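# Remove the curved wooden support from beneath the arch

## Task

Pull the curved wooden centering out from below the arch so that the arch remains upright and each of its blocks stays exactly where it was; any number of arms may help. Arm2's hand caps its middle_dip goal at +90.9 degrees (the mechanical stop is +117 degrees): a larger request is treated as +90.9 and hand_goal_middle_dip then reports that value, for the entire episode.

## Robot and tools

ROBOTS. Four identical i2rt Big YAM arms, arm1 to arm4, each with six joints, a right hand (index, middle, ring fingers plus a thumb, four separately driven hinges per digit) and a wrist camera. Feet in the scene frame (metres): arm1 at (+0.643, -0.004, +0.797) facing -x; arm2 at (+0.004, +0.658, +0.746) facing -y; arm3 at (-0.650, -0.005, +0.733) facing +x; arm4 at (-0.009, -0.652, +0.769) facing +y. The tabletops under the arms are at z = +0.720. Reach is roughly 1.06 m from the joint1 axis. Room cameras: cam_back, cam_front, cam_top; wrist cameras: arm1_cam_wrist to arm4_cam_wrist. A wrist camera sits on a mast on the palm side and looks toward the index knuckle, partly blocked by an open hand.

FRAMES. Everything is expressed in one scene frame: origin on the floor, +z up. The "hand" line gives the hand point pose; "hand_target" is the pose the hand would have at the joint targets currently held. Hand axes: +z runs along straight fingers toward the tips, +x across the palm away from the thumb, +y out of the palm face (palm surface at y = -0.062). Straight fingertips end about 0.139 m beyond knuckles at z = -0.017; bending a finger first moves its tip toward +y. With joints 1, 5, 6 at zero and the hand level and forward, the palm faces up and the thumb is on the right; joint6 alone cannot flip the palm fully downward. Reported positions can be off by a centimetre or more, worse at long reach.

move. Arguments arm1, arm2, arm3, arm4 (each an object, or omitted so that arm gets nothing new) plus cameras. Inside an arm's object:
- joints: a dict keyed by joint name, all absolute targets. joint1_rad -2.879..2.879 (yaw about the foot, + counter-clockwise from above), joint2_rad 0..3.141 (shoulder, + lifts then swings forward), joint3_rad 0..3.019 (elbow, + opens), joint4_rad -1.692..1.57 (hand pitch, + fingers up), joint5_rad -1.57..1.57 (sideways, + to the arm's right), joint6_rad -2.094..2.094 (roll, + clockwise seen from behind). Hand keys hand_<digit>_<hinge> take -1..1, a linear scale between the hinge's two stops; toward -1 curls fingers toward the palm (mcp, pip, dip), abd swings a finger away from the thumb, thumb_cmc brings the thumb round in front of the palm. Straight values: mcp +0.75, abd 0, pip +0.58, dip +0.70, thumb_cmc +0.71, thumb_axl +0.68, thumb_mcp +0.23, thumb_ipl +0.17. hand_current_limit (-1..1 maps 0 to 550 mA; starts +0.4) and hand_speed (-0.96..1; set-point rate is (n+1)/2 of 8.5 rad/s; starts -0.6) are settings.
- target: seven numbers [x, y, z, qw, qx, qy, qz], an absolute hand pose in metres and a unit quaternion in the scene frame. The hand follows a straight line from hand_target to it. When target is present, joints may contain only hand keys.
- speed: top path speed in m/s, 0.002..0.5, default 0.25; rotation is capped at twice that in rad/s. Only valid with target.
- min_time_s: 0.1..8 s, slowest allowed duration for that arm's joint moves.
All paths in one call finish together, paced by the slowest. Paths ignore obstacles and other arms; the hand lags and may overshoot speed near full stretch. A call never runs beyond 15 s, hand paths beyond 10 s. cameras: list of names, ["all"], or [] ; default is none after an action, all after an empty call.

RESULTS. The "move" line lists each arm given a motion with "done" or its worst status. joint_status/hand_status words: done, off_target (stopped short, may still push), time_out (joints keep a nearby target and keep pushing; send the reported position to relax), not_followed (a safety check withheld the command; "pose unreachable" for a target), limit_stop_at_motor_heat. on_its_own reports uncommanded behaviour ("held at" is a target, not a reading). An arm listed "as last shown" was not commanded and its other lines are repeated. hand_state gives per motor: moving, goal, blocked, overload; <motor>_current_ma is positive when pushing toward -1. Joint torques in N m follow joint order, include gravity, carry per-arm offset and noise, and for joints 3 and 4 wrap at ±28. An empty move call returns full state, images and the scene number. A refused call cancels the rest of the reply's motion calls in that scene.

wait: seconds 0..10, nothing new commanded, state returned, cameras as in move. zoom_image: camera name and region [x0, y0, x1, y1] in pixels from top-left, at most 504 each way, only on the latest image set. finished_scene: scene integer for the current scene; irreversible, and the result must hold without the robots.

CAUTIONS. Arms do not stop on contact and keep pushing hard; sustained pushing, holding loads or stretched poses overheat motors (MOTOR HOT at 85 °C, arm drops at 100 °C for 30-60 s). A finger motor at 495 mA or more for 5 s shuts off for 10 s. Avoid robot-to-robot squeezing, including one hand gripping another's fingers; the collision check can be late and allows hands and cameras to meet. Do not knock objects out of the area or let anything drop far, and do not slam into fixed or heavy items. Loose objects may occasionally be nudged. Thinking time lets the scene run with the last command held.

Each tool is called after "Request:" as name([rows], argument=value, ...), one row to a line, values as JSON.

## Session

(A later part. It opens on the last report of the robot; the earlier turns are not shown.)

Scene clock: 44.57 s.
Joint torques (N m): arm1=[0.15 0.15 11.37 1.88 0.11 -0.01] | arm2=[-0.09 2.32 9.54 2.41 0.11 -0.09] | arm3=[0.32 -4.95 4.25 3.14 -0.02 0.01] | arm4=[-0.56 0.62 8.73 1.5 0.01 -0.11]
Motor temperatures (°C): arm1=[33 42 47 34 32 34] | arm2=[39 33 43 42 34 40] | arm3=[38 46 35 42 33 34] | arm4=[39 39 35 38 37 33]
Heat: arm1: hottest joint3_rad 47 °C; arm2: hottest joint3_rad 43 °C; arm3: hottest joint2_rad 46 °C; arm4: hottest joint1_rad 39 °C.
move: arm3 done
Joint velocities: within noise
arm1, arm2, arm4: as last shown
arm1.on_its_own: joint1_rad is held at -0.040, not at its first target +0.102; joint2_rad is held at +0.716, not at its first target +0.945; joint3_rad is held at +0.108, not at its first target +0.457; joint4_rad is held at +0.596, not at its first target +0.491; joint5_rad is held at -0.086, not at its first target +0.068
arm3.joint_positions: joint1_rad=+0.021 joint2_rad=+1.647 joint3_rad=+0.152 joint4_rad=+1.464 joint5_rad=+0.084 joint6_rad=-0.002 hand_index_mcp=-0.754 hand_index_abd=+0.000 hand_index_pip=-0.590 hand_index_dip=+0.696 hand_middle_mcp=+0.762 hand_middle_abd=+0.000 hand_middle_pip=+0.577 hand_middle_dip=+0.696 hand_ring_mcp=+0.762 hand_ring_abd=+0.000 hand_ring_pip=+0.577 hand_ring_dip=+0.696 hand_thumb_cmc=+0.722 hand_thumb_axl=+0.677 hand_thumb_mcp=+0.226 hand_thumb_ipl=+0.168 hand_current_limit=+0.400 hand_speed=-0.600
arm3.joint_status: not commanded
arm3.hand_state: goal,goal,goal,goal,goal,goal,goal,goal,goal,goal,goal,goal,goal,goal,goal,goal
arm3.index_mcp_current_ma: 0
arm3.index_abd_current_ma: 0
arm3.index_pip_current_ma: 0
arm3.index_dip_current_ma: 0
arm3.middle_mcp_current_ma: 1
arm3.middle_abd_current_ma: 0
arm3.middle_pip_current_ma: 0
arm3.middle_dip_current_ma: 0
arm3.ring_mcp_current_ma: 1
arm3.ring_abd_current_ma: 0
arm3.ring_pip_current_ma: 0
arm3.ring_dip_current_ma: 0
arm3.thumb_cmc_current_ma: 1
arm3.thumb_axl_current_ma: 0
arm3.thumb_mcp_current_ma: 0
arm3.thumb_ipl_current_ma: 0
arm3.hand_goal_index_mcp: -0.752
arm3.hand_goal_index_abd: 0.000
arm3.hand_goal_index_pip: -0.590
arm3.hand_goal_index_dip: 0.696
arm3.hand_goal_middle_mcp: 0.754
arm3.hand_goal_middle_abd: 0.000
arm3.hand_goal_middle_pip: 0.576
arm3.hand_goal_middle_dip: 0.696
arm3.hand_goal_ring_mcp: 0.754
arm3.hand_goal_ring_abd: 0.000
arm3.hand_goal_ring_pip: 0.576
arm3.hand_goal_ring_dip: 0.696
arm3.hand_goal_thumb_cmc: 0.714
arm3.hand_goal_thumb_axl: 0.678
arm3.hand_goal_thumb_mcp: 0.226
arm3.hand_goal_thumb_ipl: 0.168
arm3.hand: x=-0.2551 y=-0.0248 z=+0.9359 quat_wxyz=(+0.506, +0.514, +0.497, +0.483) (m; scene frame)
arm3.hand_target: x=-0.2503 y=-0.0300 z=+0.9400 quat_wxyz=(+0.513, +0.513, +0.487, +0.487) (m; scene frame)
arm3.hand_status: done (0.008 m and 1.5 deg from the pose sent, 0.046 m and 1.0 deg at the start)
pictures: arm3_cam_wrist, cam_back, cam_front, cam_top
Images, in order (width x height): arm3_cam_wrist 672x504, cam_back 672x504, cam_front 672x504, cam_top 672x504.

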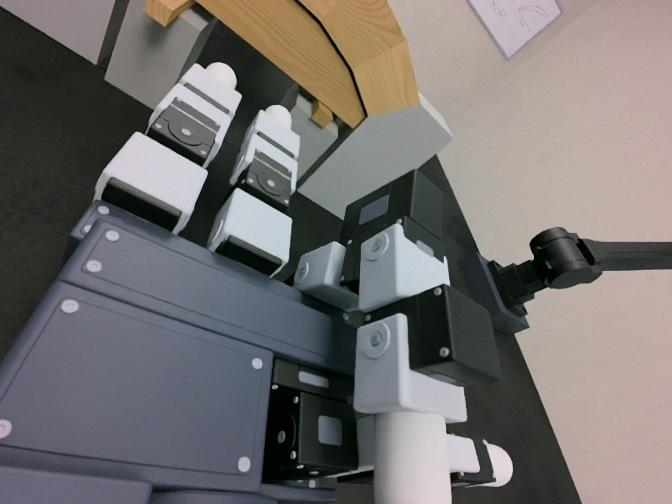

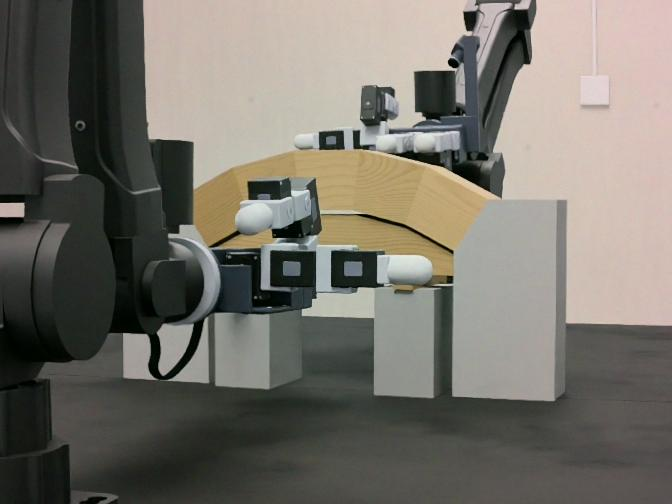

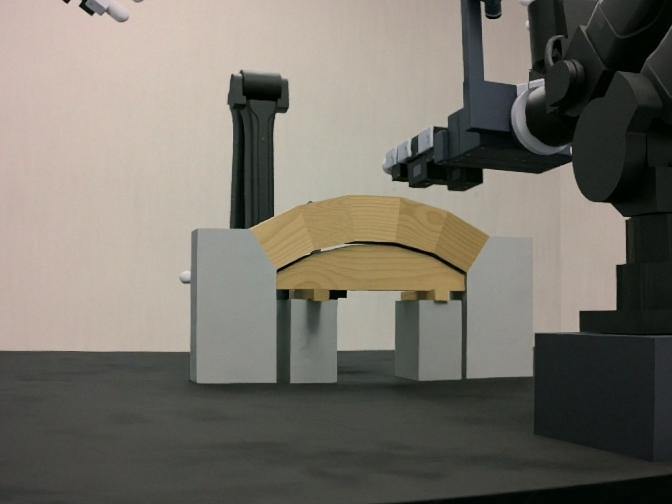

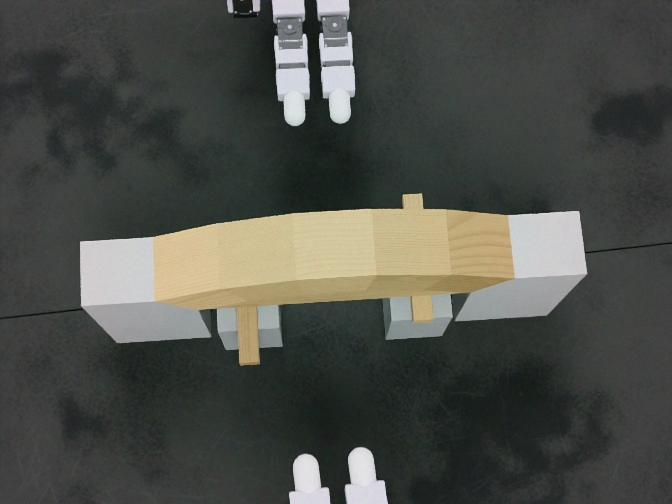

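Request:
move(arm3={"target": [-0.185, -0.033, 0.918, 0.5129, 0.5129, 0.4867, 0.4867], "speed": 0.1}, cameras=["arm3_cam_wrist", "cam_back", "cam_front", "cam_top"])

Scene clock: 47.07 s.
Joint torques (N m): arm1=[-0.15 0.56 11.3 1.77 0.11 -0.01] | arm2=[-0.09 2.32 9.54 2.4 0.11 -0.09] | arm3=[0.15 -7.47 4.31 2.52 -0.11 -0.01] | arm4=[-0.5 0.62 8.73 1.5 0 -0.11]
Motor temperatures (°C): arm1=[33 42 47 34 32 34] | arm2=[39 33 43 42 34 40] | arm3=[38 46 35 42 33 33] | arm4=[39 39 36 38 37 33]
Heat: arm1: hottest joint3_rad 47 °C; arm2: hottest joint3_rad 43 °C; arm3: hottest joint2_rad 46 °C; arm4: hottest joint1_rad 39 °C.
move: arm3 done
Joint velocities: within noise
arm1, arm2, arm4: as last shown
arm1.on_its_own: joint1_rad is held at -0.040, not at its first target +0.102; joint2_rad is held at +0.716, not at its first target +0.945; joint3_rad is held at +0.108, not at its first target +0.457; joint4_rad is held at +0.596, not at its first target +0.491; joint5_rad is held at -0.086, not at its first target +0.068
arm3.joint_positions: joint1_rad=+0.005 joint2_rad=+1.817 joint3_rad=+0.332 joint4_rad=+1.470 joint5_rad=+0.069 joint6_rad=-0.002 hand_index_mcp=-0.754 hand_index_abd=+0.000 hand_index_pip=-0.590 hand_index_dip=+0.696 hand_middle_mcp=+0.762 hand_middle_abd=+0.000 hand_middle_pip=+0.577 hand_middle_dip=+0.696 hand_ring_mcp=+0.762 hand_ring_abd=+0.000 hand_ring_pip=+0.577 hand_ring_dip=+0.696 hand_thumb_cmc=+0.722 hand_thumb_axl=+0.677 hand_thumb_mcp=+0.226 hand_thumb_ipl=+0.168 hand_current_limit=+0.400 hand_speed=-0.600
arm3.joint_status: not commanded
arm3.hand_state: goal,goal,goal,goal,goal,goal,goal,goal,goal,goal,goal,goal,goal,goal,goal,goal
arm3.index_mcp_current_ma: 0
arm3.index_abd_current_ma: 0
arm3.index_pip_current_ma: 0
arm3.index_dip_current_ma: 0
arm3.middle_mcp_current_ma: 1
arm3.middle_abd_current_ma: 0
arm3.middle_pip_current_ma: 0
arm3.middle_dip_current_ma: 0
arm3.ring_mcp_current_ma: 1
arm3.ring_abd_current_ma: 0
arm3.ring_pip_current_ma: 0
arm3.ring_dip_current_ma: 0
arm3.thumb_cmc_current_ma: 1
arm3.thumb_axl_current_ma: 0
arm3.thumb_mcp_current_ma: 0
arm3.thumb_ipl_current_ma: 0
arm3.hand_goal_index_mcp: -0.752
arm3.hand_goal_index_abd: 0.000
arm3.hand_goal_index_pip: -0.590
arm3.hand_goal_index_dip: 0.696
arm3.hand_goal_middle_mcp: 0.754
arm3.hand_goal_middle_abd: 0.000
arm3.hand_goal_middle_pip: 0.576
arm3.hand_goal_middle_dip: 0.696
arm3.hand_goal_ring_mcp: 0.754
arm3.hand_goal_ring_abd: 0.000
arm3.hand_goal_ring_pip: 0.576
arm3.hand_goal_ring_dip: 0.696
arm3.hand_goal_thumb_cmc: 0.714
arm3.hand_goal_thumb_axl: 0.678
arm3.hand_goal_thumb_mcp: 0.226
arm3.hand_goal_thumb_ipl: 0.168
arm3.hand: x=-0.1909 y=-0.0271 z=+0.9189 quat_wxyz=(+0.510, +0.511, +0.492, +0.487) (m; scene frame)
arm3.hand_target: x=-0.1852 y=-0.0330 z=+0.9180 quat_wxyz=(+0.513, +0.513, +0.487, +0.487) (m; scene frame)
arm3.hand_status: done (0.008 m and 0.8 deg from the pose sent, 0.073 m and 1.5 deg at the start)
pictures: arm3_cam_wrist, cam_back, cam_front, cam_top
Images, in order (width x height): arm3_cam_wrist 672x504, cam_back 672x504, cam_front 672x504, cam_top 672x504.

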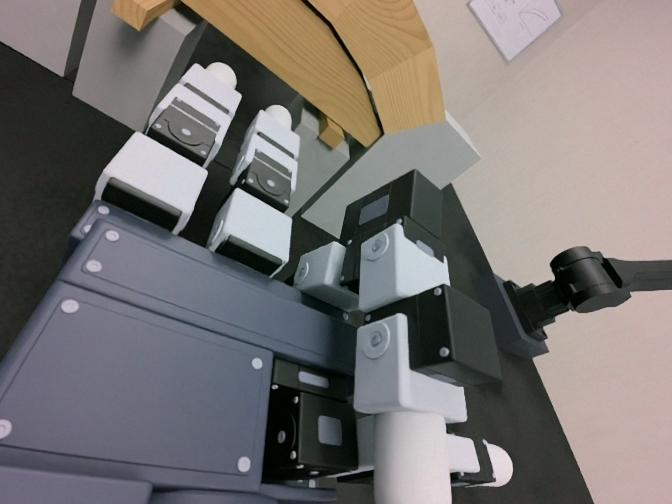

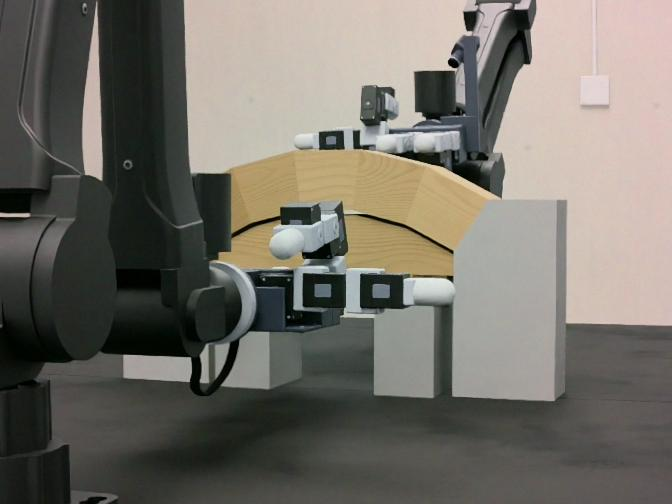

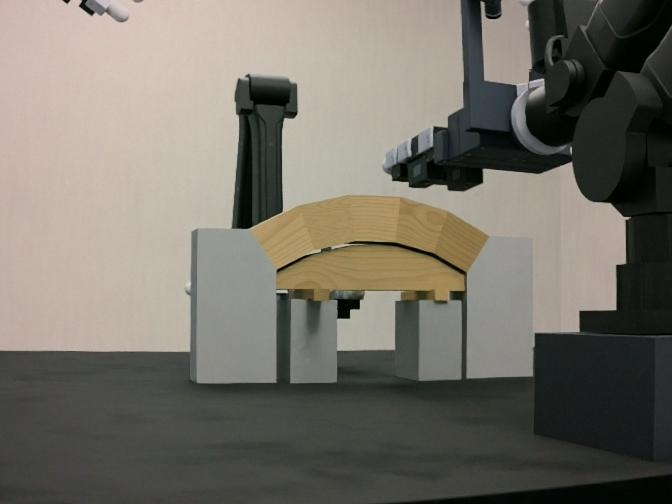

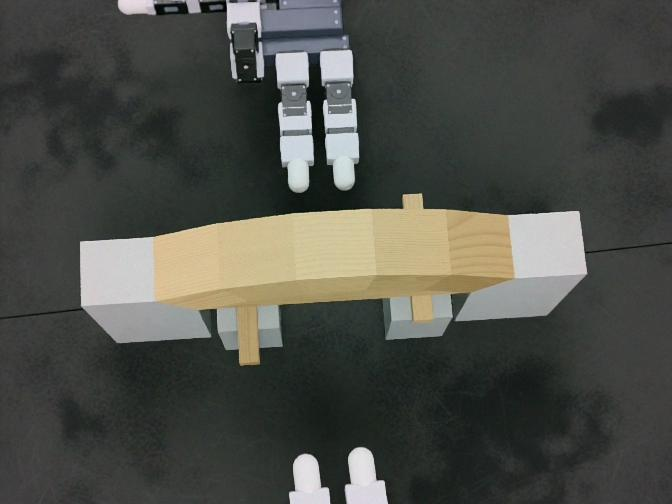

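Request:
move(arm3={"target": [-0.15, -0.030, 0.918, 0.5129, 0.5129, 0.4867, 0.4867], "speed": 0.06}, cameras=["cam_top", "cam_back", "cam_front"])

Scene clock: 49.03 s.
Joint torques (N m): arm1=[0.26 0.38 11.36 1.8 0.11 -0.03] | arm2=[-0.15 2.32 9.54 2.43 0.11 -0.1] | arm3=[0.79 -9.29 5.24 2.32 0.03 0.01] | arm4=[-0.62 0.67 8.7 1.48 0 -0.11]
Motor temperatures (°C): arm1=[33 42 47 34 32 34] | arm2=[39 33 44 42 34 40] | arm3=[38 46 35 42 33 33] | arm4=[39 39 36 38 37 33]
Heat: arm1: hottest joint3_rad 47 °C; arm2: hottest joint3_rad 44 °C; arm3: hottest joint2_rad 46 °C; arm4: hottest joint1_rad 39 °C.
move: arm3 done
Joint velocities: within noise
arm1: as last shown
arm1.on_its_own: joint1_rad is held at -0.040, not at its first target +0.102; joint2_rad is held at +0.716, not at its first target +0.945; joint3_rad is held at +0.108, not at its first target +0.457; joint4_rad is held at +0.596, not at its first target +0.491; joint5_rad is held at -0.086, not at its first target +0.068
arm2.joint_positions: joint1_rad=+0.026 joint2_rad=+0.643 joint3_rad=+1.411 joint4_rad=-1.287 joint5_rad=+0.093 joint6_rad=+1.162 hand_index_mcp=+0.755 hand_index_abd=+0.000 hand_index_pip=+0.577 hand_index_dip=+0.696 hand_middle_mcp=+0.755 hand_middle_abd=+0.000 hand_middle_pip=+0.577 hand_middle_dip=+0.696 hand_ring_mcp=+0.755 hand_ring_abd=+0.000 hand_ring_pip=+0.577 hand_ring_dip=+0.696 hand_thumb_cmc=+0.715 hand_thumb_axl=+0.677 hand_thumb_mcp=+0.226 hand_thumb_ipl=+0.168 hand_current_limit=+0.400 hand_speed=-0.600
arm2.joint_status: not commanded
arm2.hand_state: goal,goal,goal,goal,goal,goal,goal,goal,goal,goal,goal,goal,goal,goal,goal,goal
arm2.index_mcp_current_ma: 0
arm2.index_abd_current_ma: 0
arm2.index_pip_current_ma: 0
arm2.index_dip_current_ma: 0
arm2.middle_mcp_current_ma: 0
arm2.middle_abd_current_ma: 0
arm2.middle_pip_current_ma: 0
arm2.middle_dip_current_ma: 0
arm2.ring_mcp_current_ma: 0
arm2.ring_abd_current_ma: 0
arm2.ring_pip_current_ma: 0
arm2.ring_dip_current_ma: 0
arm2.thumb_cmc_current_ma: 0
arm2.thumb_axl_current_ma: 0
arm2.thumb_mcp_current_ma: 0
arm2.thumb_ipl_current_ma: 0
arm2.hand_goal_index_mcp: 0.754
arm2.hand_goal_index_abd: 0.000
arm2.hand_goal_index_pip: 0.576
arm2.hand_goal_index_dip: 0.696
arm2.hand_goal_middle_mcp: 0.754
arm2.hand_goal_middle_abd: 0.000
arm2.hand_goal_middle_pip: 0.576
arm2.hand_goal_middle_dip: 0.696
arm2.hand_goal_ring_mcp: 0.754
arm2.hand_goal_ring_abd: 0.000
arm2.hand_goal_ring_pip: 0.576
arm2.hand_goal_ring_dip: 0.696
arm2.hand_goal_thumb_cmc: 0.714
arm2.hand_goal_thumb_axl: 0.678
arm2.hand_goal_thumb_mcp: 0.226
arm2.hand_goal_thumb_ipl: 0.168
arm2.hand: x=-0.1014 y=+0.4106 z=+1.3164 quat_wxyz=(+0.442, +0.708, -0.495, +0.241) (m; scene frame)
arm2.hand_target: x=-0.1015 y=+0.4137 z=+1.3285 quat_wxyz=(+0.451, +0.702, -0.492, +0.248) (m; scene frame)
arm2.hand_status: not commanded
arm3.joint_positions: joint1_rad=+0.005 joint2_rad=+1.838 joint3_rad=+0.423 joint4_rad=+1.412 joint5_rad=+0.072 joint6_rad=-0.002 hand_index_mcp=-0.754 hand_index_abd=+0.000 hand_index_pip=-0.590 hand_index_dip=+0.696 hand_middle_mcp=+0.762 hand_middle_abd=+0.000 hand_middle_pip=+0.577 hand_middle_dip=+0.696 hand_ring_mcp=+0.762 hand_ring_abd=+0.000 hand_ring_pip=+0.577 hand_ring_dip=+0.696 hand_thumb_cmc=+0.722 hand_thumb_axl=+0.677 hand_thumb_mcp=+0.226 hand_thumb_ipl=+0.168 hand_current_limit=+0.400 hand_speed=-0.600
arm3.joint_status: not commanded
arm3.hand_state: goal,goal,goal,goal,goal,goal,goal,goal,goal,goal,goal,goal,goal,goal,goal,goal
arm3.index_mcp_current_ma: 0
arm3.index_abd_current_ma: 0
arm3.index_pip_current_ma: 0
arm3.index_dip_current_ma: 0
arm3.middle_mcp_current_ma: 1
arm3.middle_abd_current_ma: 0
arm3.middle_pip_current_ma: 0
arm3.middle_dip_current_ma: 0
arm3.ring_mcp_current_ma: 1
arm3.ring_abd_current_ma: 0
arm3.ring_pip_current_ma: 0
arm3.ring_dip_current_ma: 0
arm3.thumb_cmc_current_ma: 1
arm3.thumb_axl_current_ma: 0
arm3.thumb_mcp_current_ma: 0
arm3.thumb_ipl_current_ma: 0
arm3.hand_goal_index_mcp: -0.752
arm3.hand_goal_index_abd: 0.000
arm3.hand_goal_index_pip: -0.590
arm3.hand_goal_index_dip: 0.696
arm3.hand_goal_middle_mcp: 0.754
arm3.hand_goal_middle_abd: 0.000
arm3.hand_goal_middle_pip: 0.576
arm3.hand_goal_middle_dip: 0.696
arm3.hand_goal_ring_mcp: 0.754
arm3.hand_goal_ring_abd: 0.000
arm3.hand_goal_ring_pip: 0.576
arm3.hand_goal_ring_dip: 0.696
arm3.hand_goal_thumb_cmc: 0.714
arm3.hand_goal_thumb_axl: 0.678
arm3.hand_goal_thumb_mcp: 0.226
arm3.hand_goal_thumb_ipl: 0.168
arm3.hand: x=-0.1581 y=-0.0267 z=+0.9223 quat_wxyz=(+0.514, +0.508, +0.488, +0.489) (m; scene frame)
arm3.hand_target: x=-0.1503 y=-0.0300 z=+0.9180 quat_wxyz=(+0.513, +0.513, +0.487, +0.487) (m; scene frame)
arm3.hand_status: done (0.010 m and 0.6 deg from the pose sent, 0.041 m and 0.8 deg at the start)
arm4.joint_positions: joint1_rad=+0.002 joint2_rad=+0.640 joint3_rad=+1.352 joint4_rad=-1.260 joint5_rad=-0.057 joint6_rad=+1.182 hand_index_mcp=+0.754 hand_index_abd=+0.000 hand_index_pip=+0.577 hand_index_dip=+0.696 hand_middle_mcp=+0.754 hand_middle_abd=+0.000 hand_middle_pip=+0.577 hand_middle_dip=+0.696 hand_ring_mcp=+0.754 hand_ring_abd=+0.000 hand_ring_pip=+0.577 hand_ring_dip=+0.696 hand_thumb_cmc=+0.714 hand_thumb_axl=+0.677 hand_thumb_mcp=+0.226 hand_thumb_ipl=+0.168 hand_current_limit=+0.400 hand_speed=-0.600
arm4.joint_status: not commanded
arm4.hand_state: goal,goal,goal,goal,goal,goal,goal,goal,goal,goal,goal,goal,goal,goal,goal,goal
arm4.index_mcp_current_ma: 0
arm4.index_abd_current_ma: 0
arm4.index_pip_current_ma: 0
arm4.index_dip_current_ma: 0
arm4.middle_mcp_current_ma: 0
arm4.middle_abd_current_ma: 0
arm4.middle_pip_current_ma: 0
arm4.middle_dip_current_ma: 0
arm4.ring_mcp_current_ma: 0
arm4.ring_abd_current_ma: 0
arm4.ring_pip_current_ma: 0
arm4.ring_dip_current_ma: 0
arm4.thumb_cmc_current_ma: 0
arm4.thumb_axl_current_ma: 0
arm4.thumb_mcp_current_ma: 0
arm4.thumb_ipl_current_ma: 0
arm4.hand_goal_index_mcp: 0.754
arm4.hand_goal_index_abd: 0.000
arm4.hand_goal_index_pip: 0.576
arm4.hand_goal_index_dip: 0.696
arm4.hand_goal_middle_mcp: 0.754
arm4.hand_goal_middle_abd: 0.000
arm4.hand_goal_middle_pip: 0.576
arm4.hand_goal_middle_dip: 0.696
arm4.hand_goal_ring_mcp: 0.754
arm4.hand_goal_ring_abd: 0.000
arm4.hand_goal_ring_pip: 0.576
arm4.hand_goal_ring_dip: 0.696
arm4.hand_goal_thumb_cmc: 0.714
arm4.hand_goal_thumb_axl: 0.678
arm4.hand_goal_thumb_mcp: 0.226
arm4.hand_goal_thumb_ipl: 0.168
arm4.hand: x=+0.0525 y=-0.3823 z=+1.3097 quat_wxyz=(-0.296, +0.459, +0.741, +0.392) (m; scene frame)
arm4.hand_target: x=+0.0524 y=-0.3847 z=+1.3217 quat_wxyz=(-0.302, +0.455, +0.736, +0.401) (m; scene frame)
arm4.hand_status: not commanded
pictures: cam_back, cam_front, cam_top
Images, in order (width x height): cam_back 672x504, cam_front 672x504, cam_top 672x504.

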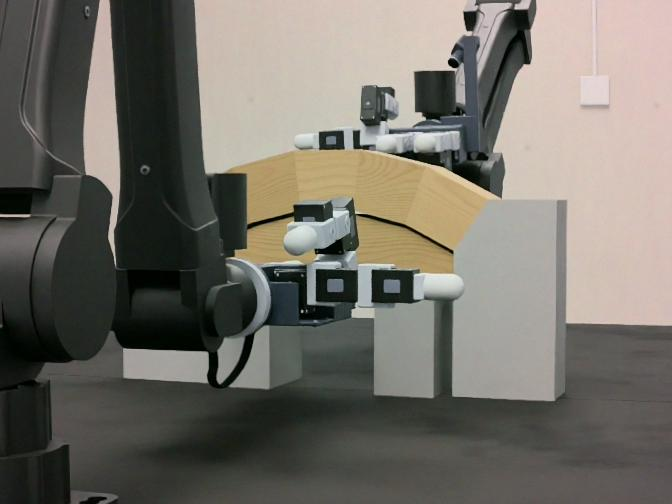

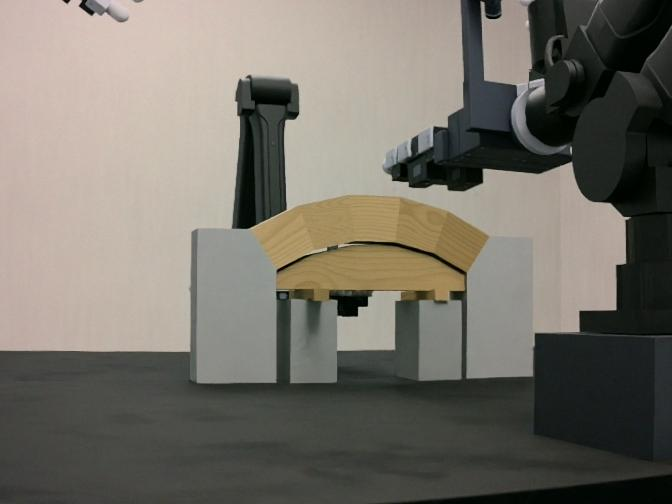

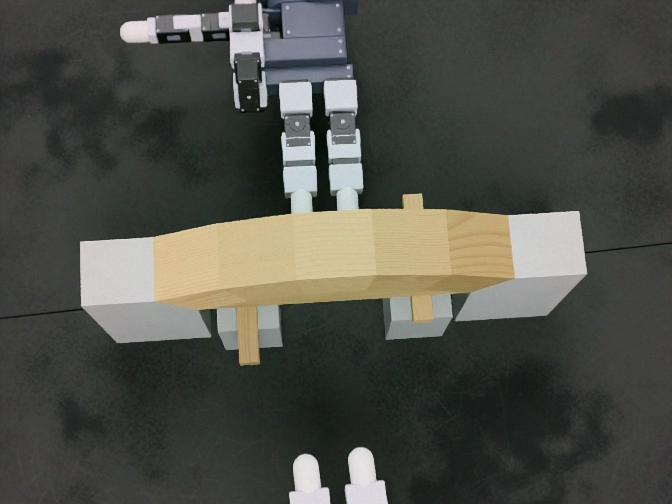

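Request:
zoom_image(camera="cam_front", region=[240, 180, 500, 400])

Request:
zoom_image(camera="cam_back", region=[220, 150, 500, 400])

Scaled by 1.938 from the camera's 672x504 image, which has a finer 960x720 frame.

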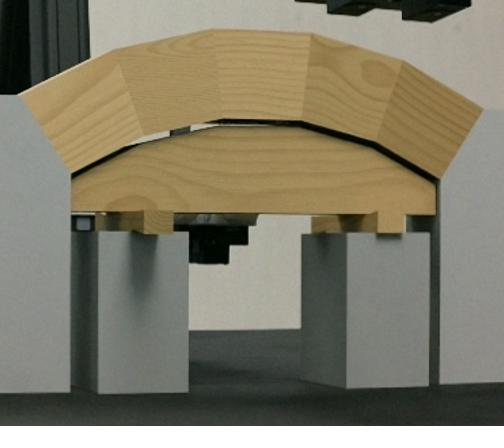

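Scaled by 1.800 from the camera's 672x504 image, which has a finer 960x720 frame.

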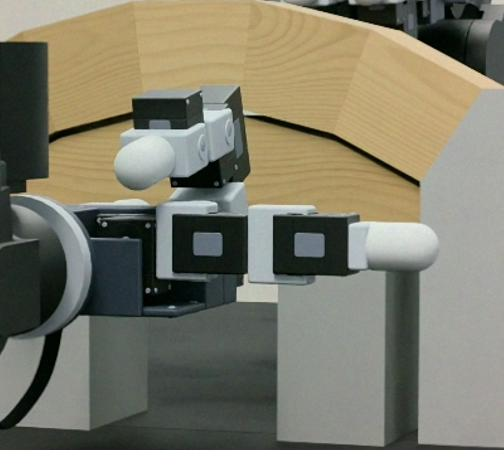

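Request:
move(cameras=["arm3_cam_wrist"])

Scene clock: 49.33 s.
Joint torques (N m): arm1=[-0.32 0.38 11.34 1.89 0.1 -0.01] | arm2=[-0.03 2.32 9.52 2.41 0.11 -0.1] | arm3=[0.91 -8.23 4.98 1.85 0.09 -0.02] | arm4=[-0.56 0.62 8.7 1.48 0.01 -0.11]
Motor temperatures (°C): arm1=[33 42 47 34 32 34] | arm2=[39 33 44 42 34 40] | arm3=[38 46 35 42 33 33] | arm4=[39 39 36 38 37 33]
Heat: arm1: hottest joint3_rad 47 °C; arm2: hottest joint3_rad 44 °C; arm3: hottest joint2_rad 46 °C; arm4: hottest joint1_rad 39 °C.
Joint velocities: within noise
arm1.joint_positions: joint1_rad=-0.048 joint2_rad=+0.708 joint3_rad=+0.080 joint4_rad=+0.598 joint5_rad=-0.089 joint6_rad=+0.011 hand_index_mcp=-0.753 hand_index_abd=+0.001 hand_index_pip=-0.590 hand_index_dip=+0.696 hand_middle_mcp=+0.764 hand_middle_abd=+0.001 hand_middle_pip=+0.577 hand_middle_dip=+0.696 hand_ring_mcp=+0.763 hand_ring_abd=+0.001 hand_ring_pip=+0.577 hand_ring_dip=+0.696 hand_thumb_cmc=+0.723 hand_thumb_axl=+0.677 hand_thumb_mcp=+0.226 hand_thumb_ipl=+0.168 hand_current_limit=+0.400 hand_speed=-0.600
arm1.joint_status: not commanded
arm1.hand_state: goal,goal,goal,goal,goal,goal,goal,goal,goal,goal,goal,goal,goal,goal,goal,goal
arm1.index_mcp_current_ma: 0
arm1.index_abd_current_ma: 0
arm1.index_pip_current_ma: 0
arm1.index_dip_current_ma: 0
arm1.middle_mcp_current_ma: 2
arm1.middle_abd_current_ma: 0
arm1.middle_pip_current_ma: 0
arm1.middle_dip_current_ma: 0
arm1.ring_mcp_current_ma: 2
arm1.ring_abd_current_ma: 0
arm1.ring_pip_current_ma: 0
arm1.ring_dip_current_ma: 0
arm1.thumb_cmc_current_ma: 1
arm1.thumb_axl_current_ma: 0
arm1.thumb_mcp_current_ma: 0
arm1.thumb_ipl_current_ma: 0
arm1.hand_goal_index_mcp: -0.752
arm1.hand_goal_index_abd: 0.000
arm1.hand_goal_index_pip: -0.590
arm1.hand_goal_index_dip: 0.696
arm1.hand_goal_middle_mcp: 0.754
arm1.hand_goal_middle_abd: 0.000
arm1.hand_goal_middle_pip: 0.576
arm1.hand_goal_middle_dip: 0.696
arm1.hand_goal_ring_mcp: 0.754
arm1.hand_goal_ring_abd: 0.000
arm1.hand_goal_ring_pip: 0.576
arm1.hand_goal_ring_dip: 0.696
arm1.hand_goal_thumb_cmc: 0.714
arm1.hand_goal_thumb_axl: 0.678
arm1.hand_goal_thumb_mcp: 0.226
arm1.hand_goal_thumb_ipl: 0.168
arm1.on_its_own: joint1_rad is held at -0.040, not at its first target +0.102; joint2_rad is held at +0.716, not at its first target +0.945; joint3_rad is held at +0.108, not at its first target +0.457; joint4_rad is held at +0.596, not at its first target +0.491; joint5_rad is held at -0.086, not at its first target +0.068
arm1.hand: x=+0.3046 y=+0.0315 z=+1.0771 quat_wxyz=(-0.496, -0.507, +0.510, +0.487) (m; scene frame)
arm1.hand_target: x=+0.2988 y=+0.0298 z=+1.0897 quat_wxyz=(-0.501, -0.504, +0.504, +0.491) (m; scene frame)
arm1.hand_status: not commanded
arm2.joint_positions: joint1_rad=+0.026 joint2_rad=+0.643 joint3_rad=+1.411 joint4_rad=-1.287 joint5_rad=+0.093 joint6_rad=+1.162 hand_index_mcp=+0.755 hand_index_abd=+0.000 hand_index_pip=+0.577 hand_index_dip=+0.696 hand_middle_mcp=+0.755 hand_middle_abd=+0.000 hand_middle_pip=+0.577 hand_middle_dip=+0.696 hand_ring_mcp=+0.755 hand_ring_abd=+0.000 hand_ring_pip=+0.577 hand_ring_dip=+0.696 hand_thumb_cmc=+0.715 hand_thumb_axl=+0.677 hand_thumb_mcp=+0.226 hand_thumb_ipl=+0.168 hand_current_limit=+0.400 hand_speed=-0.600
arm2.joint_status: not commanded
arm2.hand_state: goal,goal,goal,goal,goal,goal,goal,goal,goal,goal,goal,goal,goal,goal,goal,goal
arm2.index_mcp_current_ma: 0
arm2.index_abd_current_ma: 0
arm2.index_pip_current_ma: 0
arm2.index_dip_current_ma: 0
arm2.middle_mcp_current_ma: 0
arm2.middle_abd_current_ma: 0
arm2.middle_pip_current_ma: 0
arm2.middle_dip_current_ma: 0
arm2.ring_mcp_current_ma: 0
arm2.ring_abd_current_ma: 0
arm2.ring_pip_current_ma: 0
arm2.ring_dip_current_ma: 0
arm2.thumb_cmc_current_ma: 0
arm2.thumb_axl_current_ma: 0
arm2.thumb_mcp_current_ma: 0
arm2.thumb_ipl_current_ma: 0
arm2.hand_goal_index_mcp: 0.754
arm2.hand_goal_index_abd: 0.000
arm2.hand_goal_index_pip: 0.576
arm2.hand_goal_index_dip: 0.696
arm2.hand_goal_middle_mcp: 0.754
arm2.hand_goal_middle_abd: 0.000
arm2.hand_goal_middle_pip: 0.576
arm2.hand_goal_middle_dip: 0.696
arm2.hand_goal_ring_mcp: 0.754
arm2.hand_goal_ring_abd: 0.000
arm2.hand_goal_ring_pip: 0.576
arm2.hand_goal_ring_dip: 0.696
arm2.hand_goal_thumb_cmc: 0.714
arm2.hand_goal_thumb_axl: 0.678
arm2.hand_goal_thumb_mcp: 0.226
arm2.hand_goal_thumb_ipl: 0.168
arm2.hand: x=-0.1014 y=+0.4106 z=+1.3164 quat_wxyz=(+0.442, +0.708, -0.495, +0.241) (m; scene frame)
arm2.hand_target: x=-0.1015 y=+0.4137 z=+1.3285 quat_wxyz=(+0.451, +0.702, -0.492, +0.248) (m; scene frame)
arm2.hand_status: not commanded
arm3.joint_positions: joint1_rad=+0.005 joint2_rad=+1.838 joint3_rad=+0.423 joint4_rad=+1.412 joint5_rad=+0.072 joint6_rad=-0.002 hand_index_mcp=-0.754 hand_index_abd=+0.000 hand_index_pip=-0.590 hand_index_dip=+0.696 hand_middle_mcp=+0.762 hand_middle_abd=+0.000 hand_middle_pip=+0.577 hand_middle_dip=+0.696 hand_ring_mcp=+0.762 hand_ring_abd=+0.000 hand_ring_pip=+0.577 hand_ring_dip=+0.696 hand_thumb_cmc=+0.722 hand_thumb_axl=+0.677 hand_thumb_mcp=+0.226 hand_thumb_ipl=+0.168 hand_current_limit=+0.400 hand_speed=-0.600
arm3.joint_status: not commanded
arm3.hand_state: goal,goal,goal,goal,goal,goal,goal,goal,goal,goal,goal,goal,goal,goal,goal,goal
arm3.index_mcp_current_ma: 0
arm3.index_abd_current_ma: 0
arm3.index_pip_current_ma: 0
arm3.index_dip_current_ma: 0
arm3.middle_mcp_current_ma: 1
arm3.middle_abd_current_ma: 0
arm3.middle_pip_current_ma: 0
arm3.middle_dip_current_ma: 0
arm3.ring_mcp_current_ma: 1
arm3.ring_abd_current_ma: 0
arm3.ring_pip_current_ma: 0
arm3.ring_dip_current_ma: 0
arm3.thumb_cmc_current_ma: 1
arm3.thumb_axl_current_ma: 0
arm3.thumb_mcp_current_ma: 0
arm3.thumb_ipl_current_ma: 0
arm3.hand_goal_index_mcp: -0.752
arm3.hand_goal_index_abd: 0.000
arm3.hand_goal_index_pip: -0.590
arm3.hand_goal_index_dip: 0.696
arm3.hand_goal_middle_mcp: 0.754
arm3.hand_goal_middle_abd: 0.000
arm3.hand_goal_middle_pip: 0.576
arm3.hand_goal_middle_dip: 0.696
arm3.hand_goal_ring_mcp: 0.754
arm3.hand_goal_ring_abd: 0.000
arm3.hand_goal_ring_pip: 0.576
arm3.hand_goal_ring_dip: 0.696
arm3.hand_goal_thumb_cmc: 0.714
arm3.hand_goal_thumb_axl: 0.678
arm3.hand_goal_thumb_mcp: 0.226
arm3.hand_goal_thumb_ipl: 0.168
arm3.hand: x=-0.1581 y=-0.0267 z=+0.9223 quat_wxyz=(+0.514, +0.508, +0.488, +0.489) (m; scene frame)
arm3.hand_target: x=-0.1503 y=-0.0300 z=+0.9180 quat_wxyz=(+0.513, +0.513, +0.487, +0.487) (m; scene frame)
arm3.hand_status: done (0.010 m and 0.6 deg from the pose sent, 0.041 m and 0.8 deg at the start)
arm4.joint_positions: joint1_rad=+0.002 joint2_rad=+0.640 joint3_rad=+1.352 joint4_rad=-1.260 joint5_rad=-0.057 joint6_rad=+1.182 hand_index_mcp=+0.754 hand_index_abd=+0.000 hand_index_pip=+0.577 hand_index_dip=+0.696 hand_middle_mcp=+0.754 hand_middle_abd=+0.000 hand_middle_pip=+0.577 hand_middle_dip=+0.696 hand_ring_mcp=+0.754 hand_ring_abd=+0.000 hand_ring_pip=+0.577 hand_ring_dip=+0.696 hand_thumb_cmc=+0.714 hand_thumb_axl=+0.677 hand_thumb_mcp=+0.226 hand_thumb_ipl=+0.168 hand_current_limit=+0.400 hand_speed=-0.600
arm4.joint_status: not commanded
arm4.hand_state: goal,goal,goal,goal,goal,goal,goal,goal,goal,goal,goal,goal,goal,goal,goal,goal
arm4.index_mcp_current_ma: 0
arm4.index_abd_current_ma: 0
arm4.index_pip_current_ma: 0
arm4.index_dip_current_ma: 0
arm4.middle_mcp_current_ma: 0
arm4.middle_abd_current_ma: 0
arm4.middle_pip_current_ma: 0
arm4.middle_dip_current_ma: 0
arm4.ring_mcp_current_ma: 0
arm4.ring_abd_current_ma: 0
arm4.ring_pip_current_ma: 0
arm4.ring_dip_current_ma: 0
arm4.thumb_cmc_current_ma: 0
arm4.thumb_axl_current_ma: 0
arm4.thumb_mcp_current_ma: 0
arm4.thumb_ipl_current_ma: 0
arm4.hand_goal_index_mcp: 0.754
arm4.hand_goal_index_abd: 0.000
arm4.hand_goal_index_pip: 0.576
arm4.hand_goal_index_dip: 0.696
arm4.hand_goal_middle_mcp: 0.754
arm4.hand_goal_middle_abd: 0.000
arm4.hand_goal_middle_pip: 0.576
arm4.hand_goal_middle_dip: 0.696
arm4.hand_goal_ring_mcp: 0.754
arm4.hand_goal_ring_abd: 0.000
arm4.hand_goal_ring_pip: 0.576
arm4.hand_goal_ring_dip: 0.696
arm4.hand_goal_thumb_cmc: 0.714
arm4.hand_goal_thumb_axl: 0.678
arm4.hand_goal_thumb_mcp: 0.226
arm4.hand_goal_thumb_ipl: 0.168
arm4.hand: x=+0.0525 y=-0.3823 z=+1.3097 quat_wxyz=(-0.296, +0.459, +0.741, +0.392) (m; scene frame)
arm4.hand_target: x=+0.0524 y=-0.3847 z=+1.3217 quat_wxyz=(-0.302, +0.455, +0.736, +0.401) (m; scene frame)
arm4.hand_status: not commanded
pictures: arm3_cam_wrist
Images, in order (width x height): arm3_cam_wrist 672x504.

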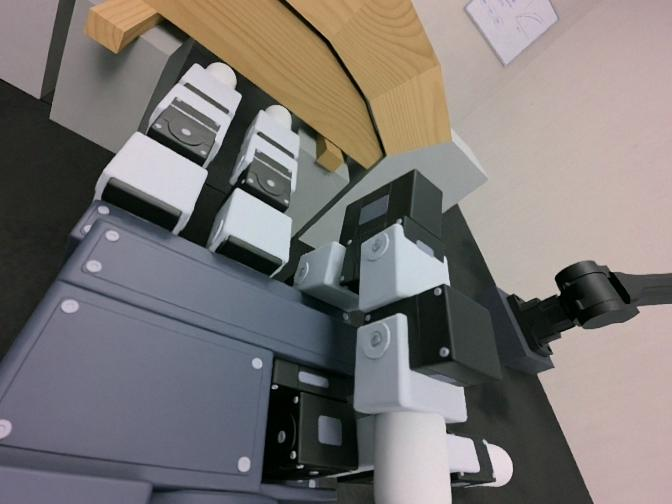

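Request:
zoom_image(camera="arm3_cam_wrist", region=[80, 0, 400, 240])

Scaled by 1.575 from the camera's 672x504 image, which has a finer 960x720 frame.

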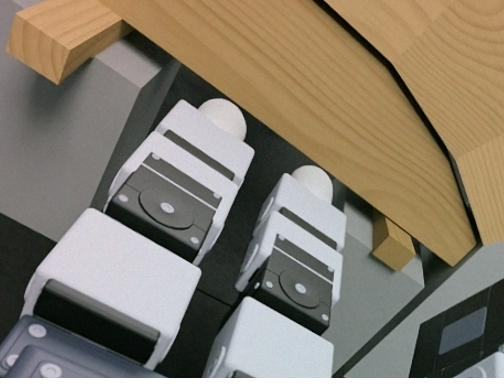

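Request:
move(arm3={"target": [-0.132, -0.0305, 0.912, 0.5129, 0.5129, 0.4867, 0.4867], "speed": 0.05}, cameras=["arm3_cam_wrist"])

Request:
zoom_image(camera="arm3_cam_wrist", region=[80, 0, 400, 240])

Scene clock: 50.67 s.
Joint torques (N m): arm1=[0.03 0.62 11.3 1.85 0.09 0] | arm2=[-0.09 2.32 9.52 2.43 0.11 -0.09] | arm3=[0.85 -8.82 5.39 2.17 0.06 -0.01] | arm4=[-0.56 0.62 8.7 1.48 0 -0.12]
Motor temperatures (°C): arm1=[33 42 47 34 32 34] | arm2=[39 33 44 42 34 39] | arm3=[38 46 35 42 33 33] | arm4=[39 39 36 38 37 33]
Heat: arm1: hottest joint3_rad 47 °C; arm2: hottest joint3_rad 44 °C; arm3: hottest joint2_rad 46 °C; arm4: hottest joint1_rad 39 °C.
move: arm3 done
Joint velocities: within noise
arm1, arm2, arm4: as last shown
arm1.on_its_own: joint1_rad is held at -0.040, not at its first target +0.102; joint2_rad is held at +0.716, not at its first target +0.945; joint3_rad is held at +0.108, not at its first target +0.457; joint4_rad is held at +0.596, not at its first target +0.491; joint5_rad is held at -0.086, not at its first target +0.068
arm3.joint_positions: joint1_rad=+0.005 joint2_rad=+1.876 joint3_rad=+0.474 joint4_rad=+1.399 joint5_rad=+0.072 joint6_rad=-0.002 hand_index_mcp=-0.754 hand_index_abd=+0.000 hand_index_pip=-0.590 hand_index_dip=+0.696 hand_middle_mcp=+0.762 hand_middle_abd=+0.000 hand_middle_pip=+0.577 hand_middle_dip=+0.696 hand_ring_mcp=+0.762 hand_ring_abd=+0.000 hand_ring_pip=+0.577 hand_ring_dip=+0.696 hand_thumb_cmc=+0.722 hand_thumb_axl=+0.677 hand_thumb_mcp=+0.226 hand_thumb_ipl=+0.168 hand_current_limit=+0.400 hand_speed=-0.600
arm3.joint_status: not commanded
arm3.hand_state: goal,goal,goal,goal,goal,goal,goal,goal,goal,goal,goal,goal,goal,goal,goal,goal
arm3.index_mcp_current_ma: 0
arm3.index_abd_current_ma: 0
arm3.index_pip_current_ma: 0
arm3.index_dip_current_ma: 0
arm3.middle_mcp_current_ma: 1
arm3.middle_abd_current_ma: 0
arm3.middle_pip_current_ma: 0
arm3.middle_dip_current_ma: 0
arm3.ring_mcp_current_ma: 1
arm3.ring_abd_current_ma: 0
arm3.ring_pip_current_ma: 0
arm3.ring_dip_current_ma: 0
arm3.thumb_cmc_current_ma: 1
arm3.thumb_axl_current_ma: 0
arm3.thumb_mcp_current_ma: 0
arm3.thumb_ipl_current_ma: 0
arm3.hand_goal_index_mcp: -0.752
arm3.hand_goal_index_abd: 0.000
arm3.hand_goal_index_pip: -0.590
arm3.hand_goal_index_dip: 0.696
arm3.hand_goal_middle_mcp: 0.754
arm3.hand_goal_middle_abd: 0.000
arm3.hand_goal_middle_pip: 0.576
arm3.hand_goal_middle_dip: 0.696
arm3.hand_goal_ring_mcp: 0.754
arm3.hand_goal_ring_abd: 0.000
arm3.hand_goal_ring_pip: 0.576
arm3.hand_goal_ring_dip: 0.696
arm3.hand_goal_thumb_cmc: 0.714
arm3.hand_goal_thumb_axl: 0.678
arm3.hand_goal_thumb_mcp: 0.226
arm3.hand_goal_thumb_ipl: 0.168
arm3.hand: x=-0.1403 y=-0.0262 z=+0.9165 quat_wxyz=(+0.514, +0.509, +0.488, +0.489) (m; scene frame)
arm3.hand_target: x=-0.1323 y=-0.0305 z=+0.9120 quat_wxyz=(+0.513, +0.513, +0.487, +0.487) (m; scene frame)
arm3.hand_status: done (0.010 m and 0.6 deg from the pose sent, 0.028 m and 0.6 deg at the start)
pictures: arm3_cam_wrist
Images, in order (width x height): arm3_cam_wrist 672x504.

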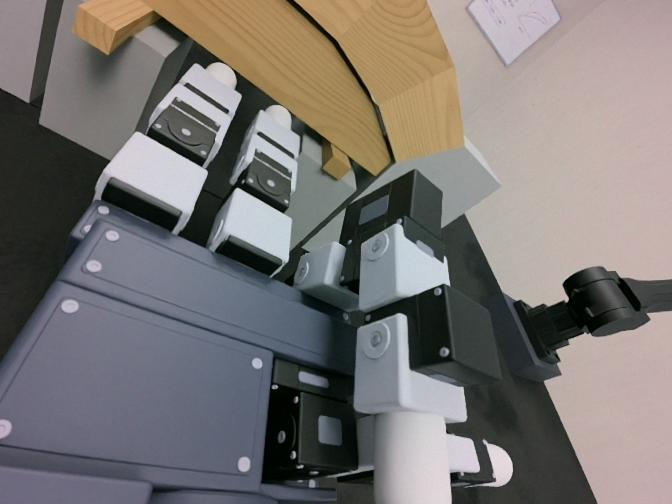

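Scaled by 1.575 from the camera's 672x504 image, which has a finer 960x720 frame.

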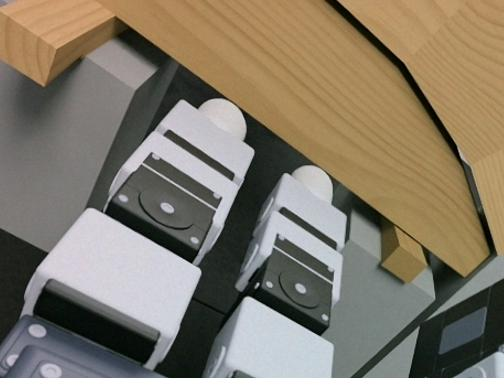

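Request:
move(arm3={"target": [-0.095, -0.0315, 0.911, 0.5129, 0.5129, 0.4867, 0.4867], "speed": 0.05}, cameras=["arm3_cam_wrist", "cam_front", "cam_top"])

Request:
zoom_image(camera="arm3_cam_wrist", region=[80, 0, 400, 240])

Request:
zoom_image(camera="cam_front", region=[240, 180, 500, 400])

Scene clock: 52.53 s.
Joint torques (N m): arm1=[-0.15 0.38 11.26 1.74 0.07 -0.04] | arm2=[-0.03 2.32 9.52 2.4 0.11 -0.1] | arm3=[0.5 -9.82 6.43 2.09 -0.15 0.01] | arm4=[-0.62 0.62 8.7 1.46 0 -0.11]
Motor temperatures (°C): arm1=[33 42 48 34 32 34] | arm2=[39 33 44 42 34 39] | arm3=[38 46 35 42 33 33] | arm4=[39 39 36 38 37 33]
Heat: arm1: hottest joint3_rad 48 °C; arm2: hottest joint3_rad 44 °C; arm3: hottest joint2_rad 46 °C; arm4: hottest joint1_rad 39 °C.
move: arm3 off_target
Joint velocities: within noise
arm1, arm2, arm4: as last shown
arm1.on_its_own: joint1_rad is held at -0.040, not at its first target +0.102; joint2_rad is held at +0.716, not at its first target +0.945; joint3_rad is held at +0.108, not at its first target +0.457; joint4_rad is held at +0.596, not at its first target +0.491; joint5_rad is held at -0.086, not at its first target +0.068
arm3.joint_positions: joint1_rad=+0.005 joint2_rad=+1.912 joint3_rad=+0.569 joint4_rad=+1.329 joint5_rad=+0.069 joint6_rad=-0.002 hand_index_mcp=-0.754 hand_index_abd=+0.000 hand_index_pip=-0.590 hand_index_dip=+0.696 hand_middle_mcp=+0.768 hand_middle_abd=+0.000 hand_middle_pip=+0.580 hand_middle_dip=+0.696 hand_ring_mcp=+0.764 hand_ring_abd=+0.001 hand_ring_pip=+0.578 hand_ring_dip=+0.695 hand_thumb_cmc=+0.722 hand_thumb_axl=+0.677 hand_thumb_mcp=+0.226 hand_thumb_ipl=+0.168 hand_current_limit=+0.400 hand_speed=-0.600
arm3.joint_status: not commanded
arm3.hand_state: goal,goal,goal,goal,goal,goal,goal,goal,goal,goal,goal,goal,goal,goal,goal,goal
arm3.index_mcp_current_ma: 0
arm3.index_abd_current_ma: 0
arm3.index_pip_current_ma: 0
arm3.index_dip_current_ma: 0
arm3.middle_mcp_current_ma: 3
arm3.middle_abd_current_ma: 0
arm3.middle_pip_current_ma: 0
arm3.middle_dip_current_ma: 0
arm3.ring_mcp_current_ma: 2
arm3.ring_abd_current_ma: 0
arm3.ring_pip_current_ma: 0
arm3.ring_dip_current_ma: 0
arm3.thumb_cmc_current_ma: 1
arm3.thumb_axl_current_ma: 0
arm3.thumb_mcp_current_ma: 0
arm3.thumb_ipl_current_ma: 0
arm3.hand_goal_index_mcp: -0.752
arm3.hand_goal_index_abd: 0.000
arm3.hand_goal_index_pip: -0.590
arm3.hand_goal_index_dip: 0.696
arm3.hand_goal_middle_mcp: 0.754
arm3.hand_goal_middle_abd: 0.000
arm3.hand_goal_middle_pip: 0.576
arm3.hand_goal_middle_dip: 0.696
arm3.hand_goal_ring_mcp: 0.754
arm3.hand_goal_ring_abd: 0.000
arm3.hand_goal_ring_pip: 0.576
arm3.hand_goal_ring_dip: 0.696
arm3.hand_goal_thumb_cmc: 0.714
arm3.hand_goal_thumb_axl: 0.678
arm3.hand_goal_thumb_mcp: 0.226
arm3.hand_goal_thumb_ipl: 0.168
arm3.hand: x=-0.1048 y=-0.0248 z=+0.9117 quat_wxyz=(+0.510, +0.511, +0.492, +0.487) (m; scene frame)
arm3.hand_target: x=-0.0955 y=-0.0315 z=+0.9111 quat_wxyz=(+0.513, +0.513, +0.487, +0.487) (m; scene frame)
arm3.hand_status: off_target (0.012 m and 0.7 deg from the pose sent, 0.046 m and 0.6 deg at the start)
pictures: arm3_cam_wrist, cam_front, cam_top
Images, in order (width x height): arm3_cam_wrist 672x504, cam_front 672x504, cam_top 672x504.

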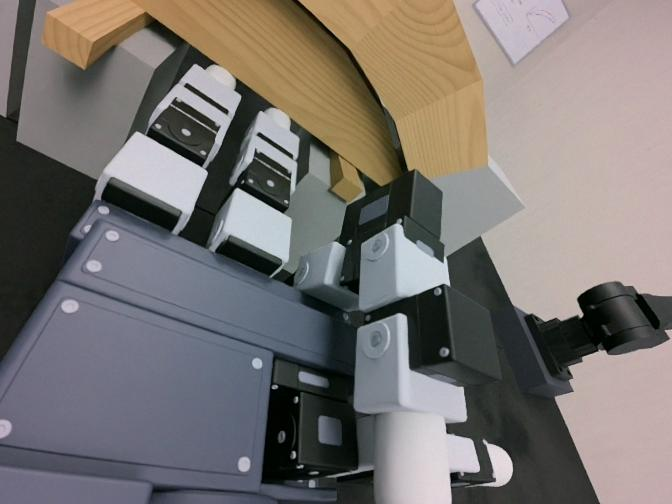

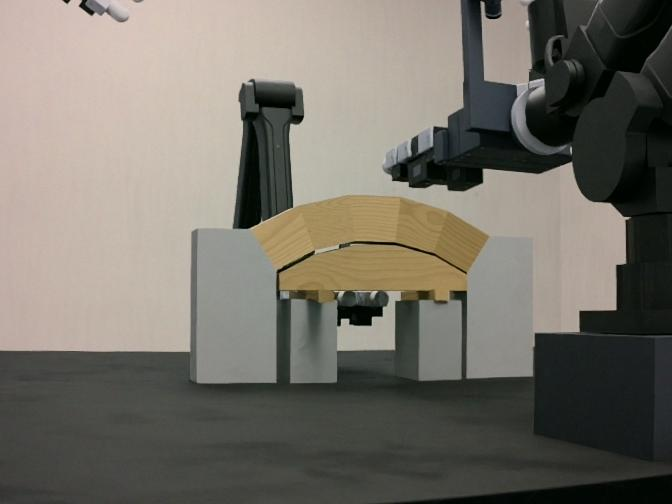

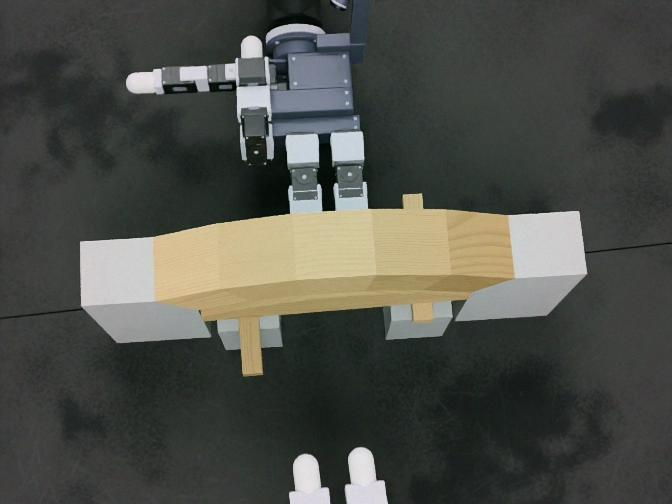

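Scaled by 1.575 from the camera's 672x504 image, which has a finer 960x720 frame.

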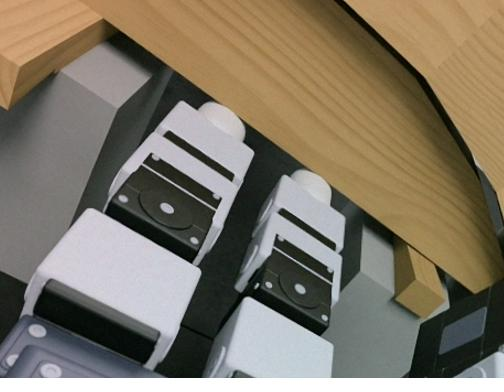

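Scaled by 1.938 from the camera's 672x504 image, which has a finer 960x720 frame.

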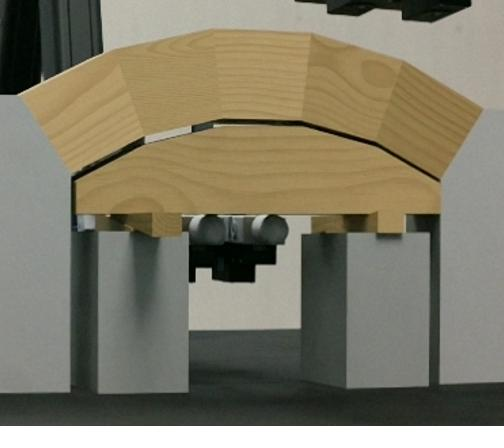

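Request:
zoom_image(camera="cam_top", region=[70, 180, 600, 400])

Request:
move(arm3={"target": [-0.097, -0.0315, 0.904, 0.5129, 0.5129, 0.4867, 0.4867], "speed": 0.03}, cameras=["cam_front", "cam_top"])

Request:
zoom_image(camera="cam_top", region=[70, 180, 570, 400])

Request:
zoom_image(camera="cam_front", region=[240, 180, 500, 400])

Region (70, 180, 600, 400) is 530x220 pixels. A region can be at most 504 by 504 pixels.

Scene clock: 53.87 s.
Joint torques (N m): arm1=[-0.15 0.73 11.4 1.83 0.08 0] | arm2=[-0.09 2.32 9.52 2.41 0.11 -0.09] | arm3=[0.5 -10.29 5.83 3.3 -0.03 -0.01] | arm4=[-0.56 0.62 8.72 1.5 0.01 -0.12]
Motor temperatures (°C): arm1=[33 42 48 34 32 34] | arm2=[39 33 44 42 34 39] | arm3=[38 46 35 42 33 33] | arm4=[39 39 36 38 37 33]
Heat: arm1: hottest joint3_rad 48 °C; arm2: hottest joint3_rad 44 °C; arm3: hottest joint2_rad 46 °C; arm4: hottest joint1_rad 39 °C.
move: arm3 done
Joint velocities: within noise
arm1, arm2, arm4: as last shown
arm1.on_its_own: joint1_rad is held at -0.040, not at its first target +0.102; joint2_rad is held at +0.716, not at its first target +0.945; joint3_rad is held at +0.108, not at its first target +0.457; joint4_rad is held at +0.596, not at its first target +0.491; joint5_rad is held at -0.086, not at its first target +0.068
arm3.joint_positions: joint1_rad=+0.005 joint2_rad=+1.934 joint3_rad=+0.573 joint4_rad=+1.330 joint5_rad=+0.069 joint6_rad=-0.002 hand_index_mcp=-0.754 hand_index_abd=+0.000 hand_index_pip=-0.590 hand_index_dip=+0.696 hand_middle_mcp=+0.768 hand_middle_abd=+0.000 hand_middle_pip=+0.580 hand_middle_dip=+0.696 hand_ring_mcp=+0.764 hand_ring_abd=+0.001 hand_ring_pip=+0.578 hand_ring_dip=+0.695 hand_thumb_cmc=+0.722 hand_thumb_axl=+0.677 hand_thumb_mcp=+0.226 hand_thumb_ipl=+0.168 hand_current_limit=+0.400 hand_speed=-0.600
arm3.joint_status: not commanded
arm3.hand_state: goal,goal,goal,goal,goal,goal,goal,goal,goal,goal,goal,goal,goal,goal,goal,goal
arm3.index_mcp_current_ma: 0
arm3.index_abd_current_ma: 0
arm3.index_pip_current_ma: 0
arm3.index_dip_current_ma: 0
arm3.middle_mcp_current_ma: 3
arm3.middle_abd_current_ma: 0
arm3.middle_pip_current_ma: 0
arm3.middle_dip_current_ma: 0
arm3.ring_mcp_current_ma: 2
arm3.ring_abd_current_ma: 0
arm3.ring_pip_current_ma: 0
arm3.ring_dip_current_ma: 0
arm3.thumb_cmc_current_ma: 1
arm3.thumb_axl_current_ma: 0
arm3.thumb_mcp_current_ma: 0
arm3.thumb_ipl_current_ma: 0
arm3.hand_goal_index_mcp: -0.752
arm3.hand_goal_index_abd: 0.000
arm3.hand_goal_index_pip: -0.590
arm3.hand_goal_index_dip: 0.696
arm3.hand_goal_middle_mcp: 0.754
arm3.hand_goal_middle_abd: 0.000
arm3.hand_goal_middle_pip: 0.576
arm3.hand_goal_middle_dip: 0.696
arm3.hand_goal_ring_mcp: 0.754
arm3.hand_goal_ring_abd: 0.000
arm3.hand_goal_ring_pip: 0.576
arm3.hand_goal_ring_dip: 0.696
arm3.hand_goal_thumb_cmc: 0.714
arm3.hand_goal_thumb_axl: 0.678
arm3.hand_goal_thumb_mcp: 0.226
arm3.hand_goal_thumb_ipl: 0.168
arm3.hand: x=-0.1029 y=-0.0248 z=+0.9022 quat_wxyz=(+0.506, +0.514, +0.496, +0.483) (m; scene frame)
arm3.hand_target: x=-0.0973 y=-0.0315 z=+0.9041 quat_wxyz=(+0.513, +0.513, +0.487, +0.487) (m; scene frame)
arm3.hand_status: done (0.009 m and 1.4 deg from the pose sent, 0.013 m and 0.7 deg at the start)
pictures: cam_front, cam_top
Images, in order (width x height): cam_front 672x504, cam_top 672x504.

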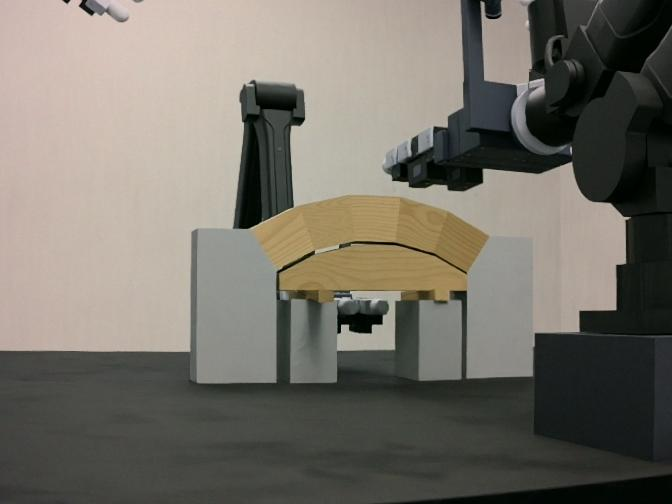

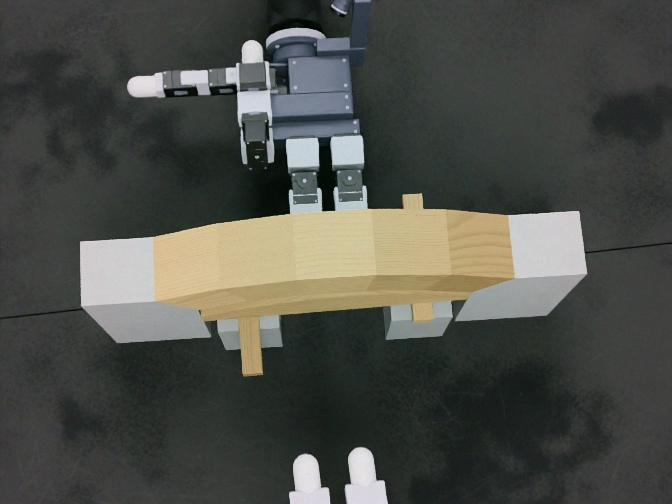

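Scaled by 1.008 from the camera's 672x504 image, which has a finer 960x720 frame.

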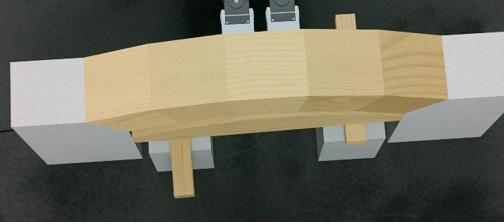

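Scaled by 1.938 from the camera's 672x504 image, which has a finer 960x720 frame.

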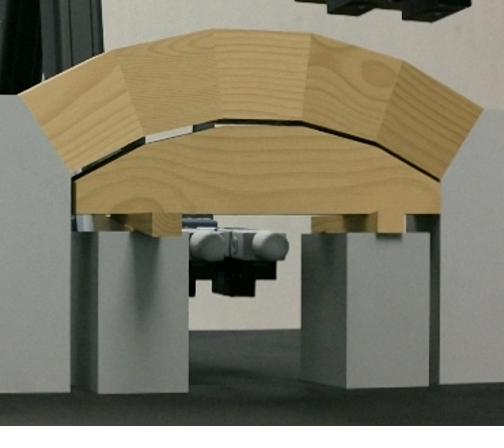

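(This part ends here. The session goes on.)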